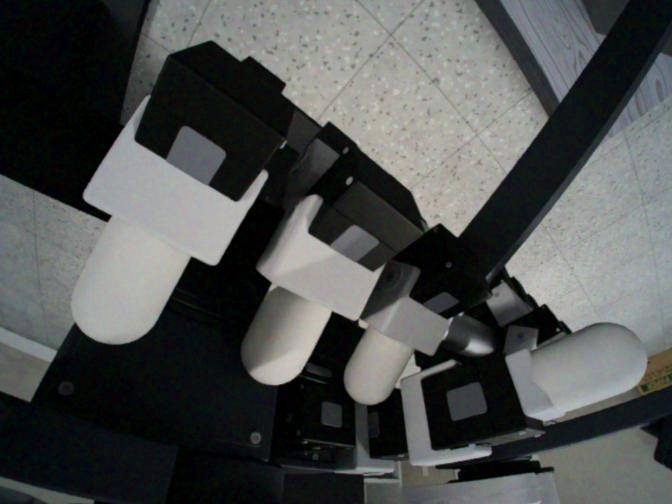

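Request:
move:
  arm3: {"joints": {"hand_index_dip": 0.05, "hand_middle_dip": 0.08, "hand_ring_dip": 0.15, "hand_index_pip": -0.66, "hand_middle_pip": -0.67, "hand_ring_pip": -0.67}}

Request:
wait:
  seconds: 1

Scene clock: 359.57 s.
Joint torques (N m): arm1=[-1.68 -13.64 -1.86 3.71 0.65 2.01 0.62] | arm2=[-0.91 -20.23 -0.59 -1.05 -0.62 0.98 -0.18] | arm3=[4.06 6.2 6.41 22.56 -1.83 9.8 -0.81] | arm4=[-4.8 -33.31 -0.85 -16.77 -1.55 -5.35 -0.59]
Motor temperatures (°C): arm1=[32 30 25 29 36 35 37] | arm2=[30 32 28 31 37 33 45] | arm3=[30 32 24 30 30 38 34] | arm4=[29 32 24 32 34 40 35]
Flange force (N): arm1=[-4.0 0.9 -2.5] | arm2=[10.0 7.7 0.0] | arm3=[0.6 38.7 -12.1] | arm4=[18.1 -20.5 -0.5]
move: arm3 off_target
Joint velocities: within noise
arm1.joint_positions: joint1_rad=-0.416 joint2_rad=+1.227 joint3_rad=+0.000 joint4_rad=+2.179 joint5_rad=+0.000 joint6_rad=-0.264 joint7_rad=-0.428 hand_index_mcp=-0.507 hand_index_abd=-0.005 hand_index_pip=-0.695 hand_index_dip=+0.106 hand_middle_mcp=-0.497 hand_middle_abd=+0.004 hand_middle_pip=-0.695 hand_middle_dip=+0.026 hand_ring_mcp=-0.484 hand_ring_abd=+0.001 hand_ring_pip=-0.699 hand_ring_dip=+0.003 hand_thumb_cmc=+0.720 hand_thumb_axl=-0.393 hand_thumb_mcp=-0.781 hand_thumb_ipl=+0.168 hand_current_limit=+0.750 hand_speed=-0.600
arm1.joint_status: not commanded
arm1.hand_state: goal,goal,blocked,blocked,blocked,goal,blocked,blocked,blocked,goal,blocked,goal,goal,goal,goal,goal
arm1.index_mcp_current_ma: 17
arm1.index_abd_current_ma: -4
arm1.index_pip_current_ma: 310
arm1.index_dip_current_ma: 319
arm1.middle_mcp_current_ma: 38
arm1.middle_abd_current_ma: 3
arm1.middle_pip_current_ma: 309
arm1.middle_dip_current_ma: 43
arm1.ring_mcp_current_ma: 72
arm1.ring_abd_current_ma: 0
arm1.ring_pip_current_ma: 296
arm1.ring_dip_current_ma: 2
arm1.thumb_cmc_current_ma: 5
arm1.thumb_axl_current_ma: 9
arm1.thumb_mcp_current_ma: 5
arm1.thumb_ipl_current_ma: 0
arm1.hand_goal_index_mcp: -0.520
arm1.hand_goal_index_abd: 0.000
arm1.hand_goal_index_pip: -0.800
arm1.hand_goal_index_dip: 0.000
arm1.hand_goal_middle_mcp: -0.520
arm1.hand_goal_middle_abd: 0.000
arm1.hand_goal_middle_pip: -0.800
arm1.hand_goal_middle_dip: 0.000
arm1.hand_goal_ring_mcp: -0.520
arm1.hand_goal_ring_abd: 0.000
arm1.hand_goal_ring_pip: -0.800
arm1.hand_goal_ring_dip: 0.000
arm1.hand_goal_thumb_cmc: 0.714
arm1.hand_goal_thumb_axl: -0.400
arm1.hand_goal_thumb_mcp: -0.786
arm1.hand_goal_thumb_ipl: 0.168
arm1.hand: x=-0.4262 y=-0.3472 z=+0.5251 quat_wxyz=(+0.000, +0.000, +1.000, +0.003) (m; scene frame)
arm2: as last shown
arm3.joint_positions: joint1_rad=+0.171 joint2_rad=+1.418 joint3_rad=+0.000 joint4_rad=+2.028 joint5_rad=+0.000 joint6_rad=-0.305 joint7_rad=+0.181 hand_index_mcp=-0.441 hand_index_abd=-0.028 hand_index_pip=-0.580 hand_index_dip=+0.047 hand_middle_mcp=-0.468 hand_middle_abd=-0.024 hand_middle_pip=-0.604 hand_middle_dip=+0.080 hand_ring_mcp=-0.494 hand_ring_abd=-0.001 hand_ring_pip=-0.605 hand_ring_dip=+0.157 hand_thumb_cmc=+0.715 hand_thumb_axl=+0.677 hand_thumb_mcp=+0.224 hand_thumb_ipl=+0.168 hand_current_limit=+0.750 hand_speed=-0.600
arm3.joint_status: hand_index_pip off_target (ended at -0.580, target -0.660); hand_middle_pip off_target (ended at -0.604, target -0.670); hand_ring_pip off_target (ended at -0.605, target -0.670); the others done
arm3.hand_state: blocked,blocked,blocked,goal,blocked,blocked,blocked,goal,blocked,goal,blocked,goal,goal,goal,goal,goal
arm3.index_mcp_current_ma: 243
arm3.index_abd_current_ma: -44
arm3.index_pip_current_ma: 230
arm3.index_dip_current_ma: -3
arm3.middle_mcp_current_ma: 139
arm3.middle_abd_current_ma: -36
arm3.middle_pip_current_ma: 174
arm3.middle_dip_current_ma: 0
arm3.ring_mcp_current_ma: 52
arm3.ring_abd_current_ma: 0
arm3.ring_pip_current_ma: 171
arm3.ring_dip_current_ma: 8
arm3.thumb_cmc_current_ma: 0
arm3.thumb_axl_current_ma: 0
arm3.thumb_mcp_current_ma: -3
arm3.thumb_ipl_current_ma: 0
arm3.hand_goal_index_mcp: -0.520
arm3.hand_goal_index_abd: 0.000
arm3.hand_goal_index_pip: -0.660
arm3.hand_goal_index_dip: 0.050
arm3.hand_goal_middle_mcp: -0.520
arm3.hand_goal_middle_abd: 0.000
arm3.hand_goal_middle_pip: -0.670
arm3.hand_goal_middle_dip: 0.080
arm3.hand_goal_ring_mcp: -0.520
arm3.hand_goal_ring_abd: 0.000
arm3.hand_goal_ring_pip: -0.670
arm3.hand_goal_ring_dip: 0.150
arm3.hand_goal_thumb_cmc: 0.714
arm3.hand_goal_thumb_axl: 0.678
arm3.hand_goal_thumb_mcp: 0.226
arm3.hand_goal_thumb_ipl: 0.168
arm3.hand: x=-0.4725 y=+0.3444 z=+0.5137 quat_wxyz=(-0.001, +1.000, +0.000, +0.002) (m; scene frame)
arm4.joint_positions: joint1_rad=+1.099 joint2_rad=+1.378 joint3_rad=+0.000 joint4_rad=+1.117 joint5_rad=+0.000 joint6_rad=+0.647 joint7_rad=+1.026 hand_index_mcp=-0.434 hand_index_abd=-0.001 hand_index_pip=-0.777 hand_index_dip=+0.002 hand_middle_mcp=-0.456 hand_middle_abd=-0.003 hand_middle_pip=-0.720 hand_middle_dip=+0.009 hand_ring_mcp=-0.491 hand_ring_abd=+0.015 hand_ring_pip=-0.699 hand_ring_dip=+0.028 hand_thumb_cmc=+0.717 hand_thumb_axl=-0.391 hand_thumb_mcp=-0.784 hand_thumb_ipl=+0.170 hand_current_limit=+0.750 hand_speed=-0.600
arm4.joint_status: not commanded
arm4.hand_state: blocked,goal,blocked,goal,blocked,goal,blocked,goal,blocked,goal,blocked,blocked,goal,goal,goal,goal
arm4.index_mcp_current_ma: 358
arm4.index_abd_current_ma: -1
arm4.index_pip_current_ma: 68
arm4.index_dip_current_ma: 4
arm4.middle_mcp_current_ma: 254
arm4.middle_abd_current_ma: -5
arm4.middle_pip_current_ma: 305
arm4.middle_dip_current_ma: 22
arm4.ring_mcp_current_ma: 98
arm4.ring_abd_current_ma: 37
arm4.ring_pip_current_ma: 403
arm4.ring_dip_current_ma: 88
arm4.thumb_cmc_current_ma: 6
arm4.thumb_axl_current_ma: 30
arm4.thumb_mcp_current_ma: 5
arm4.thumb_ipl_current_ma: 6
arm4.hand_goal_index_mcp: -0.520
arm4.hand_goal_index_abd: 0.000
arm4.hand_goal_index_pip: -0.800
arm4.hand_goal_index_dip: 0.000
arm4.hand_goal_middle_mcp: -0.520
arm4.hand_goal_middle_abd: 0.000
arm4.hand_goal_middle_pip: -0.800
arm4.hand_goal_middle_dip: 0.000
arm4.hand_goal_ring_mcp: -0.520
arm4.hand_goal_ring_abd: 0.000
arm4.hand_goal_ring_pip: -0.800
arm4.hand_goal_ring_dip: 0.000
arm4.hand_goal_thumb_cmc: 0.714
arm4.hand_goal_thumb_axl: -0.400
arm4.hand_goal_thumb_mcp: -0.786
arm4.hand_goal_thumb_ipl: 0.168
arm4.hand: x=-0.2537 y=+0.3435 z=+0.5364 quat_wxyz=(+0.002, +1.000, +0.000, +0.001) (m; scene frame)
pictures: none

Scene clock: 360.57 s.
Joint torques (N m): arm1=[-1.71 -13.73 -1.93 3.71 0.61 2.02 0.58] | arm2=[-0.95 -20.48 -0.56 -1.2 -0.59 0.9 -0.15] | arm3=[3.88 5.37 6.23 21.63 -1.81 9.4 -0.78] | arm4=[-4.74 -33.09 -0.76 -16.64 -1.56 -5.34 -0.63]
Motor temperatures (°C): arm1=[32 30 25 29 36 35 37] | arm2=[30 32 28 31 37 33 45] | arm3=[30 32 24 30 30 38 34] | arm4=[29 32 24 32 34 40 35]
Flange force (N): arm1=[-4.2 0.8 -2.2] | arm2=[9.9 7.7 0.3] | arm3=[0.6 36.9 -12.1] | arm4=[17.8 -20.4 -0.8]
Joint velocities: within noise
arm1.joint_positions: joint1_rad=-0.416 joint2_rad=+1.227 joint3_rad=+0.000 joint4_rad=+2.179 joint5_rad=+0.000 joint6_rad=-0.264 joint7_rad=-0.428 hand_index_mcp=-0.507 hand_index_abd=-0.005 hand_index_pip=-0.695 hand_index_dip=+0.106 hand_middle_mcp=-0.497 hand_middle_abd=+0.004 hand_middle_pip=-0.695 hand_middle_dip=+0.026 hand_ring_mcp=-0.484 hand_ring_abd=+0.001 hand_ring_pip=-0.699 hand_ring_dip=+0.003 hand_thumb_cmc=+0.720 hand_thumb_axl=-0.393 hand_thumb_mcp=-0.781 hand_thumb_ipl=+0.168 hand_current_limit=+0.750 hand_speed=-0.600
arm1.joint_status: not commanded
arm1.hand_state: goal,goal,blocked,blocked,blocked,goal,blocked,blocked,blocked,goal,blocked,goal,goal,goal,goal,goal
arm1.index_mcp_current_ma: 17
arm1.index_abd_current_ma: -4
arm1.index_pip_current_ma: 310
arm1.index_dip_current_ma: 319
arm1.middle_mcp_current_ma: 38
arm1.middle_abd_current_ma: 3
arm1.middle_pip_current_ma: 309
arm1.middle_dip_current_ma: 43
arm1.ring_mcp_current_ma: 72
arm1.ring_abd_current_ma: 0
arm1.ring_pip_current_ma: 296
arm1.ring_dip_current_ma: 2
arm1.thumb_cmc_current_ma: 5
arm1.thumb_axl_current_ma: 9
arm1.thumb_mcp_current_ma: 5
arm1.thumb_ipl_current_ma: 0
arm1.hand_goal_index_mcp: -0.520
arm1.hand_goal_index_abd: 0.000
arm1.hand_goal_index_pip: -0.800
arm1.hand_goal_index_dip: 0.000
arm1.hand_goal_middle_mcp: -0.520
arm1.hand_goal_middle_abd: 0.000
arm1.hand_goal_middle_pip: -0.800
arm1.hand_goal_middle_dip: 0.000
arm1.hand_goal_ring_mcp: -0.520
arm1.hand_goal_ring_abd: 0.000
arm1.hand_goal_ring_pip: -0.800
arm1.hand_goal_ring_dip: 0.000
arm1.hand_goal_thumb_cmc: 0.714
arm1.hand_goal_thumb_axl: -0.400
arm1.hand_goal_thumb_mcp: -0.786
arm1.hand_goal_thumb_ipl: 0.168
arm1.hand: x=-0.4262 y=-0.3472 z=+0.5251 quat_wxyz=(+0.000, +0.000, +1.000, +0.003) (m; scene frame)
arm2.joint_positions: joint1_rad=-1.150 joint2_rad=+1.569 joint3_rad=+0.000 joint4_rad=+0.904 joint5_rad=+0.000 joint6_rad=+0.669 joint7_rad=-1.066 hand_index_mcp=-0.481 hand_index_abd=-0.013 hand_index_pip=-0.703 hand_index_dip=+0.024 hand_middle_mcp=-0.469 hand_middle_abd=-0.006 hand_middle_pip=-0.729 hand_middle_dip=+0.016 hand_ring_mcp=-0.428 hand_ring_abd=-0.002 hand_ring_pip=-0.770 hand_ring_dip=+0.014 hand_thumb_cmc=+0.724 hand_thumb_axl=+0.678 hand_thumb_mcp=+0.224 hand_thumb_ipl=+0.169 hand_current_limit=+0.750 hand_speed=-0.600
arm2.joint_status: not commanded
arm2.hand_state: blocked,goal,blocked,blocked,blocked,goal,blocked,goal,blocked,goal,blocked,goal,goal,goal,goal,goal
arm2.index_mcp_current_ma: 50
arm2.index_abd_current_ma: -6
arm2.index_pip_current_ma: 202
arm2.index_dip_current_ma: 20
arm2.middle_mcp_current_ma: 76
arm2.middle_abd_current_ma: -2
arm2.middle_pip_current_ma: 119
arm2.middle_dip_current_ma: 11
arm2.ring_mcp_current_ma: 208
arm2.ring_abd_current_ma: 0
arm2.ring_pip_current_ma: 28
arm2.ring_dip_current_ma: 8
arm2.thumb_cmc_current_ma: 5
arm2.thumb_axl_current_ma: 0
arm2.thumb_mcp_current_ma: -1
arm2.thumb_ipl_current_ma: 0
arm2.hand_goal_index_mcp: -0.520
arm2.hand_goal_index_abd: 0.000
arm2.hand_goal_index_pip: -0.800
arm2.hand_goal_index_dip: 0.000
arm2.hand_goal_middle_mcp: -0.520
arm2.hand_goal_middle_abd: 0.000
arm2.hand_goal_middle_pip: -0.800
arm2.hand_goal_middle_dip: 0.000
arm2.hand_goal_ring_mcp: -0.520
arm2.hand_goal_ring_abd: 0.000
arm2.hand_goal_ring_pip: -0.800
arm2.hand_goal_ring_dip: 0.000
arm2.hand_goal_thumb_cmc: 0.714
arm2.hand_goal_thumb_axl: 0.678
arm2.hand_goal_thumb_mcp: 0.226
arm2.hand_goal_thumb_ipl: 0.168
arm2.hand: x=-0.2083 y=-0.3481 z=+0.5369 quat_wxyz=(+0.000, +0.000, +1.000, -0.006) (m; scene frame)
arm3.joint_positions: joint1_rad=+0.171 joint2_rad=+1.418 joint3_rad=+0.000 joint4_rad=+2.028 joint5_rad=+0.000 joint6_rad=-0.305 joint7_rad=+0.181 hand_index_mcp=-0.441 hand_index_abd=-0.028 hand_index_pip=-0.580 hand_index_dip=+0.047 hand_middle_mcp=-0.468 hand_middle_abd=-0.024 hand_middle_pip=-0.604 hand_middle_dip=+0.080 hand_ring_mcp=-0.494 hand_ring_abd=-0.001 hand_ring_pip=-0.605 hand_ring_dip=+0.157 hand_thumb_cmc=+0.715 hand_thumb_axl=+0.677 hand_thumb_mcp=+0.224 hand_thumb_ipl=+0.168 hand_current_limit=+0.750 hand_speed=-0.600
arm3.joint_status: hand_index_pip off_target (ended at -0.580, target -0.660); hand_middle_pip off_target (ended at -0.604, target -0.670); hand_ring_pip off_target (ended at -0.605, target -0.670); the others done
arm3.hand_state: blocked,blocked,blocked,goal,blocked,blocked,blocked,goal,blocked,goal,blocked,goal,goal,goal,goal,goal
arm3.index_mcp_current_ma: 243
arm3.index_abd_current_ma: -44
arm3.index_pip_current_ma: 230
arm3.index_dip_current_ma: -3
arm3.middle_mcp_current_ma: 139
arm3.middle_abd_current_ma: -36
arm3.middle_pip_current_ma: 174
arm3.middle_dip_current_ma: 0
arm3.ring_mcp_current_ma: 52
arm3.ring_abd_current_ma: 0
arm3.ring_pip_current_ma: 171
arm3.ring_dip_current_ma: 8
arm3.thumb_cmc_current_ma: 0
arm3.thumb_axl_current_ma: 0
arm3.thumb_mcp_current_ma: -3
arm3.thumb_ipl_current_ma: 0
arm3.hand_goal_index_mcp: -0.520
arm3.hand_goal_index_abd: 0.000
arm3.hand_goal_index_pip: -0.660
arm3.hand_goal_index_dip: 0.050
arm3.hand_goal_middle_mcp: -0.520
arm3.hand_goal_middle_abd: 0.000
arm3.hand_goal_middle_pip: -0.670
arm3.hand_goal_middle_dip: 0.080
arm3.hand_goal_ring_mcp: -0.520
arm3.hand_goal_ring_abd: 0.000
arm3.hand_goal_ring_pip: -0.670
arm3.hand_goal_ring_dip: 0.150
arm3.hand_goal_thumb_cmc: 0.714
arm3.hand_goal_thumb_axl: 0.678
arm3.hand_goal_thumb_mcp: 0.226
arm3.hand_goal_thumb_ipl: 0.168
arm3.hand: x=-0.4725 y=+0.3442 z=+0.5137 quat_wxyz=(-0.001, +1.000, +0.000, +0.002) (m; scene frame)
arm4.joint_positions: joint1_rad=+1.099 joint2_rad=+1.378 joint3_rad=+0.000 joint4_rad=+1.117 joint5_rad=+0.000 joint6_rad=+0.647 joint7_rad=+1.026 hand_index_mcp=-0.434 hand_index_abd=-0.001 hand_index_pip=-0.777 hand_index_dip=+0.002 hand_middle_mcp=-0.456 hand_middle_abd=-0.003 hand_middle_pip=-0.720 hand_middle_dip=+0.009 hand_ring_mcp=-0.491 hand_ring_abd=+0.015 hand_ring_pip=-0.699 hand_ring_dip=+0.028 hand_thumb_cmc=+0.717 hand_thumb_axl=-0.391 hand_thumb_mcp=-0.784 hand_thumb_ipl=+0.170 hand_current_limit=+0.750 hand_speed=-0.600
arm4.joint_status: not commanded
arm4.hand_state: blocked,goal,blocked,goal,blocked,goal,blocked,goal,blocked,goal,blocked,blocked,goal,goal,goal,goal
arm4.index_mcp_current_ma: 358
arm4.index_abd_current_ma: -1
arm4.index_pip_current_ma: 68
arm4.index_dip_current_ma: 4
arm4.middle_mcp_current_ma: 254
arm4.middle_abd_current_ma: -5
arm4.middle_pip_current_ma: 305
arm4.middle_dip_current_ma: 22
arm4.ring_mcp_current_ma: 98
arm4.ring_abd_current_ma: 37
arm4.ring_pip_current_ma: 403
arm4.ring_dip_current_ma: 88
arm4.thumb_cmc_current_ma: 6
arm4.thumb_axl_current_ma: 30
arm4.thumb_mcp_current_ma: 5
arm4.thumb_ipl_current_ma: 6
arm4.hand_goal_index_mcp: -0.520
arm4.hand_goal_index_abd: 0.000
arm4.hand_goal_index_pip: -0.800
arm4.hand_goal_index_dip: 0.000
arm4.hand_goal_middle_mcp: -0.520
arm4.hand_goal_middle_abd: 0.000
arm4.hand_goal_middle_pip: -0.800
arm4.hand_goal_middle_dip: 0.000
arm4.hand_goal_ring_mcp: -0.520
arm4.hand_goal_ring_abd: 0.000
arm4.hand_goal_ring_pip: -0.800
arm4.hand_goal_ring_dip: 0.000
arm4.hand_goal_thumb_cmc: 0.714
arm4.hand_goal_thumb_axl: -0.400
arm4.hand_goal_thumb_mcp: -0.786
arm4.hand_goal_thumb_ipl: 0.168
arm4.hand: x=-0.2537 y=+0.3435 z=+0.5364 quat_wxyz=(+0.002, +1.000, +0.000, +0.001) (m; scene frame)
wait: 1.00 s; at rest by 0.27 s
pictures: none

Request:
move:
  arm1: {"joints": {"joint1_rad": -0.4067, "joint2_rad": 1.1798, "joint4_rad": 2.1796, "joint6_rad": -0.2178, "joint7_rad": -0.418}, "min_time_s": 2.5}
  arm2: {"joints": {"joint1_rad": -1.1398, "joint2_rad": 1.5413, "joint4_rad": 0.9152, "joint6_rad": 0.685, "joint7_rad": -1.0564}, "min_time_s": 2.5}
  arm3: {"joints": {"joint1_rad": 0.1654, "joint2_rad": 1.3725, "joint4_rad": 2.0291, "joint6_rad": -0.26, "joint7_rad": 0.1753}, "min_time_s": 2.5}
  arm4: {"joints": {"joint1_rad": 1.0907, "joint2_rad": 1.3515, "joint4_rad": 1.1223, "joint6_rad": 0.6677, "joint7_rad": 1.0184}, "min_time_s": 2.5}
  cameras: ["cam_high", "cam_low"]

Scene clock: 374.03 s.
Joint torques (N m): arm1=[-0.7 -19.37 0.2 -2.18 0.14 -0.91 0.48] | arm2=[-0.72 -29.83 0.41 -4.34 -0.26 0.68 -0.24] | arm3=[-1.11 -12.56 0.77 4.54 -0.19 1.31 0.07] | arm4=[-0.46 -33.73 2.89 -11.59 0.17 -1.33 0.45]
Motor temperatures (°C): arm1=[32 30 25 29 36 35 37] | arm2=[30 32 28 31 37 33 45] | arm3=[30 32 24 30 30 38 34] | arm4=[29 32 24 32 34 40 35]
Flange force (N): arm1=[-4.8 -9.2 1.9] | arm2=[10.2 7.8 14.7] | arm3=[-4.0 4.3 -5.2] | arm4=[10.5 -6.3 11.0]
move: arm1 done; arm2 done; arm3 done; arm4 done
Joint velocities: within noise
arm1.joint_positions: joint1_rad=-0.407 joint2_rad=+1.180 joint3_rad=+0.000 joint4_rad=+2.180 joint5_rad=+0.000 joint6_rad=-0.218 joint7_rad=-0.418 hand_index_mcp=-0.499 hand_index_abd=-0.009 hand_index_pip=-0.695 hand_index_dip=+0.042 hand_middle_mcp=-0.482 hand_middle_abd=-0.006 hand_middle_pip=-0.714 hand_middle_dip=+0.021 hand_ring_mcp=-0.471 hand_ring_abd=+0.000 hand_ring_pip=-0.725 hand_ring_dip=+0.016 hand_thumb_cmc=+0.720 hand_thumb_axl=-0.393 hand_thumb_mcp=-0.781 hand_thumb_ipl=+0.168 hand_current_limit=+0.750 hand_speed=-0.600
arm1.joint_status: all done
arm1.hand_state: blocked,goal,blocked,blocked,blocked,goal,blocked,blocked,blocked,goal,blocked,goal,goal,goal,goal,goal
arm1.index_mcp_current_ma: 33
arm1.index_abd_current_ma: -7
arm1.index_pip_current_ma: 310
arm1.index_dip_current_ma: 85
arm1.middle_mcp_current_ma: 80
arm1.middle_abd_current_ma: -4
arm1.middle_pip_current_ma: 234
arm1.middle_dip_current_ma: 31
arm1.ring_mcp_current_ma: 114
arm1.ring_abd_current_ma: 0
arm1.ring_pip_current_ma: 192
arm1.ring_dip_current_ma: 20
arm1.thumb_cmc_current_ma: 5
arm1.thumb_axl_current_ma: 9
arm1.thumb_mcp_current_ma: 5
arm1.thumb_ipl_current_ma: 0
arm1.hand_goal_index_mcp: -0.520
arm1.hand_goal_index_abd: 0.000
arm1.hand_goal_index_pip: -0.800
arm1.hand_goal_index_dip: 0.000
arm1.hand_goal_middle_mcp: -0.520
arm1.hand_goal_middle_abd: 0.000
arm1.hand_goal_middle_pip: -0.800
arm1.hand_goal_middle_dip: 0.000
arm1.hand_goal_ring_mcp: -0.520
arm1.hand_goal_ring_abd: 0.000
arm1.hand_goal_ring_pip: -0.800
arm1.hand_goal_ring_dip: 0.000
arm1.hand_goal_thumb_cmc: 0.714
arm1.hand_goal_thumb_axl: -0.400
arm1.hand_goal_thumb_mcp: -0.786
arm1.hand_goal_thumb_ipl: 0.168
arm1.on_its_own: hand_index_dip moved -0.064 toward your old target +0.000; hand_ring_pip moved -0.026 toward your old target -0.800
arm1.hand: x=-0.4262 y=-0.3397 z=+0.5401 quat_wxyz=(+0.000, +0.000, +1.000, +0.003) (m; scene frame)
arm2.joint_positions: joint1_rad=-1.140 joint2_rad=+1.541 joint3_rad=+0.000 joint4_rad=+0.915 joint5_rad=+0.000 joint6_rad=+0.685 joint7_rad=-1.056 hand_index_mcp=-0.470 hand_index_abd=+0.001 hand_index_pip=-0.724 hand_index_dip=+0.017 hand_middle_mcp=-0.452 hand_middle_abd=-0.003 hand_middle_pip=-0.746 hand_middle_dip=+0.015 hand_ring_mcp=-0.428 hand_ring_abd=-0.002 hand_ring_pip=-0.770 hand_ring_dip=+0.014 hand_thumb_cmc=+0.724 hand_thumb_axl=+0.678 hand_thumb_mcp=+0.224 hand_thumb_ipl=+0.169 hand_current_limit=+0.750 hand_speed=-0.600
arm2.joint_status: all done
arm2.hand_state: blocked,goal,blocked,goal,blocked,goal,blocked,goal,blocked,goal,blocked,goal,goal,goal,goal,goal
arm2.index_mcp_current_ma: 73
arm2.index_abd_current_ma: 0
arm2.index_pip_current_ma: 134
arm2.index_dip_current_ma: 12
arm2.middle_mcp_current_ma: 125
arm2.middle_abd_current_ma: -1
arm2.middle_pip_current_ma: 76
arm2.middle_dip_current_ma: 9
arm2.ring_mcp_current_ma: 208
arm2.ring_abd_current_ma: 0
arm2.ring_pip_current_ma: 28
arm2.ring_dip_current_ma: 8
arm2.thumb_cmc_current_ma: 5
arm2.thumb_axl_current_ma: 0
arm2.thumb_mcp_current_ma: -1
arm2.thumb_ipl_current_ma: 0
arm2.hand_goal_index_mcp: -0.520
arm2.hand_goal_index_abd: 0.000
arm2.hand_goal_index_pip: -0.800
arm2.hand_goal_index_dip: 0.000
arm2.hand_goal_middle_mcp: -0.520
arm2.hand_goal_middle_abd: 0.000
arm2.hand_goal_middle_pip: -0.800
arm2.hand_goal_middle_dip: 0.000
arm2.hand_goal_ring_mcp: -0.520
arm2.hand_goal_ring_abd: 0.000
arm2.hand_goal_ring_pip: -0.800
arm2.hand_goal_ring_dip: 0.000
arm2.hand_goal_thumb_cmc: 0.714
arm2.hand_goal_thumb_axl: 0.678
arm2.hand_goal_thumb_mcp: 0.226
arm2.hand_goal_thumb_ipl: 0.168
arm2.on_its_own: hand_index_pip moved -0.021 toward your old target -0.800
arm2.hand: x=-0.2084 y=-0.3409 z=+0.5517 quat_wxyz=(+0.000, +0.000, +1.000, -0.006) (m; scene frame)
arm3.joint_positions: joint1_rad=+0.165 joint2_rad=+1.373 joint3_rad=+0.000 joint4_rad=+2.029 joint5_rad=+0.000 joint6_rad=-0.260 joint7_rad=+0.175 hand_index_mcp=-0.470 hand_index_abd=-0.012 hand_index_pip=-0.638 hand_index_dip=+0.047 hand_middle_mcp=-0.489 hand_middle_abd=+0.001 hand_middle_pip=-0.643 hand_middle_dip=+0.080 hand_ring_mcp=-0.510 hand_ring_abd=+0.008 hand_ring_pip=-0.635 hand_ring_dip=+0.157 hand_thumb_cmc=+0.715 hand_thumb_axl=+0.677 hand_thumb_mcp=+0.224 hand_thumb_ipl=+0.168 hand_current_limit=+0.750 hand_speed=-0.600
arm3.joint_status: all done
arm3.hand_state: blocked,goal,blocked,goal,blocked,goal,blocked,goal,goal,goal,blocked,goal,goal,goal,goal,goal
arm3.index_mcp_current_ma: 131
arm3.index_abd_current_ma: -14
arm3.index_pip_current_ma: 38
arm3.index_dip_current_ma: -3
arm3.middle_mcp_current_ma: 68
arm3.middle_abd_current_ma: 1
arm3.middle_pip_current_ma: 52
arm3.middle_dip_current_ma: 0
arm3.ring_mcp_current_ma: 14
arm3.ring_abd_current_ma: 8
arm3.ring_pip_current_ma: 73
arm3.ring_dip_current_ma: 8
arm3.thumb_cmc_current_ma: 0
arm3.thumb_axl_current_ma: 0
arm3.thumb_mcp_current_ma: -3
arm3.thumb_ipl_current_ma: 0
arm3.hand_goal_index_mcp: -0.520
arm3.hand_goal_index_abd: 0.000
arm3.hand_goal_index_pip: -0.660
arm3.hand_goal_index_dip: 0.050
arm3.hand_goal_middle_mcp: -0.520
arm3.hand_goal_middle_abd: 0.000
arm3.hand_goal_middle_pip: -0.670
arm3.hand_goal_middle_dip: 0.080
arm3.hand_goal_ring_mcp: -0.520
arm3.hand_goal_ring_abd: 0.000
arm3.hand_goal_ring_pip: -0.670
arm3.hand_goal_ring_dip: 0.150
arm3.hand_goal_thumb_cmc: 0.714
arm3.hand_goal_thumb_axl: 0.678
arm3.hand_goal_thumb_mcp: 0.226
arm3.hand_goal_thumb_ipl: 0.168
arm3.on_its_own: hand_index_mcp moved -0.028 toward your old target -0.520; hand_index_pip moved -0.059 toward your old target -0.660; hand_middle_pip moved -0.038 toward your old target -0.670; hand_ring_pip moved -0.030 toward your old target -0.670
arm3.hand: x=-0.4726 y=+0.3337 z=+0.5287 quat_wxyz=(-0.001, +1.000, +0.000, +0.002) (m; scene frame)
arm4.joint_positions: joint1_rad=+1.091 joint2_rad=+1.352 joint3_rad=+0.000 joint4_rad=+1.122 joint5_rad=+0.000 joint6_rad=+0.668 joint7_rad=+1.018 hand_index_mcp=-0.428 hand_index_abd=+0.006 hand_index_pip=-0.790 hand_index_dip=+0.002 hand_middle_mcp=-0.451 hand_middle_abd=+0.006 hand_middle_pip=-0.728 hand_middle_dip=+0.006 hand_ring_mcp=-0.481 hand_ring_abd=+0.020 hand_ring_pip=-0.699 hand_ring_dip=+0.018 hand_thumb_cmc=+0.717 hand_thumb_axl=-0.391 hand_thumb_mcp=-0.784 hand_thumb_ipl=+0.170 hand_current_limit=+0.750 hand_speed=-0.600
arm4.joint_status: all done
arm4.hand_state: blocked,goal,goal,goal,blocked,goal,blocked,goal,blocked,blocked,blocked,goal,goal,goal,goal,goal
arm4.index_mcp_current_ma: 386
arm4.index_abd_current_ma: 13
arm4.index_pip_current_ma: 27
arm4.index_dip_current_ma: 4
arm4.middle_mcp_current_ma: 274
arm4.middle_abd_current_ma: 11
arm4.middle_pip_current_ma: 269
arm4.middle_dip_current_ma: 15
arm4.ring_mcp_current_ma: 138
arm4.ring_abd_current_ma: 52
arm4.ring_pip_current_ma: 403
arm4.ring_dip_current_ma: 53
arm4.thumb_cmc_current_ma: 6
arm4.thumb_axl_current_ma: 30
arm4.thumb_mcp_current_ma: 5
arm4.thumb_ipl_current_ma: 6
arm4.hand_goal_index_mcp: -0.520
arm4.hand_goal_index_abd: 0.000
arm4.hand_goal_index_pip: -0.800
arm4.hand_goal_index_dip: 0.000
arm4.hand_goal_middle_mcp: -0.520
arm4.hand_goal_middle_abd: 0.000
arm4.hand_goal_middle_pip: -0.800
arm4.hand_goal_middle_dip: 0.000
arm4.hand_goal_ring_mcp: -0.520
arm4.hand_goal_ring_abd: 0.000
arm4.hand_goal_ring_pip: -0.800
arm4.hand_goal_ring_dip: 0.000
arm4.hand_goal_thumb_cmc: 0.714
arm4.hand_goal_thumb_axl: -0.400
arm4.hand_goal_thumb_mcp: -0.786
arm4.hand_goal_thumb_ipl: 0.168
arm4.hand: x=-0.2539 y=+0.3378 z=+0.5512 quat_wxyz=(+0.002, +1.000, +0.000, +0.001) (m; scene frame)
pictures: cam_high, cam_low

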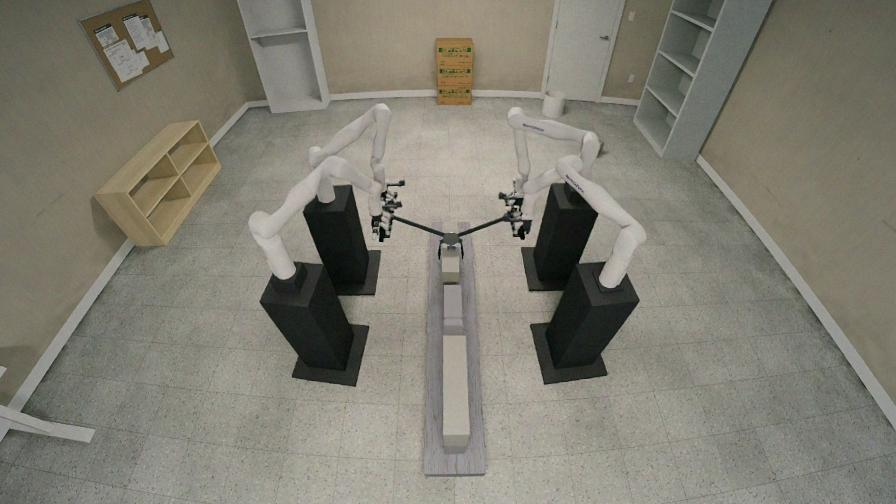

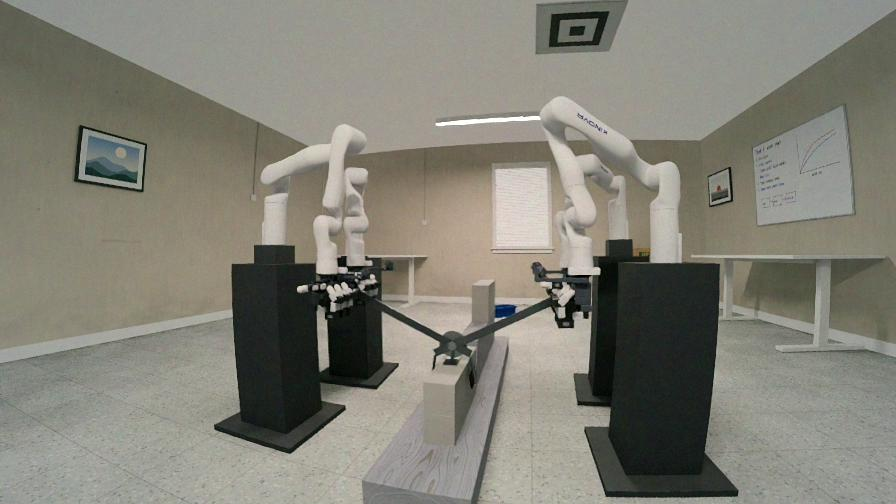

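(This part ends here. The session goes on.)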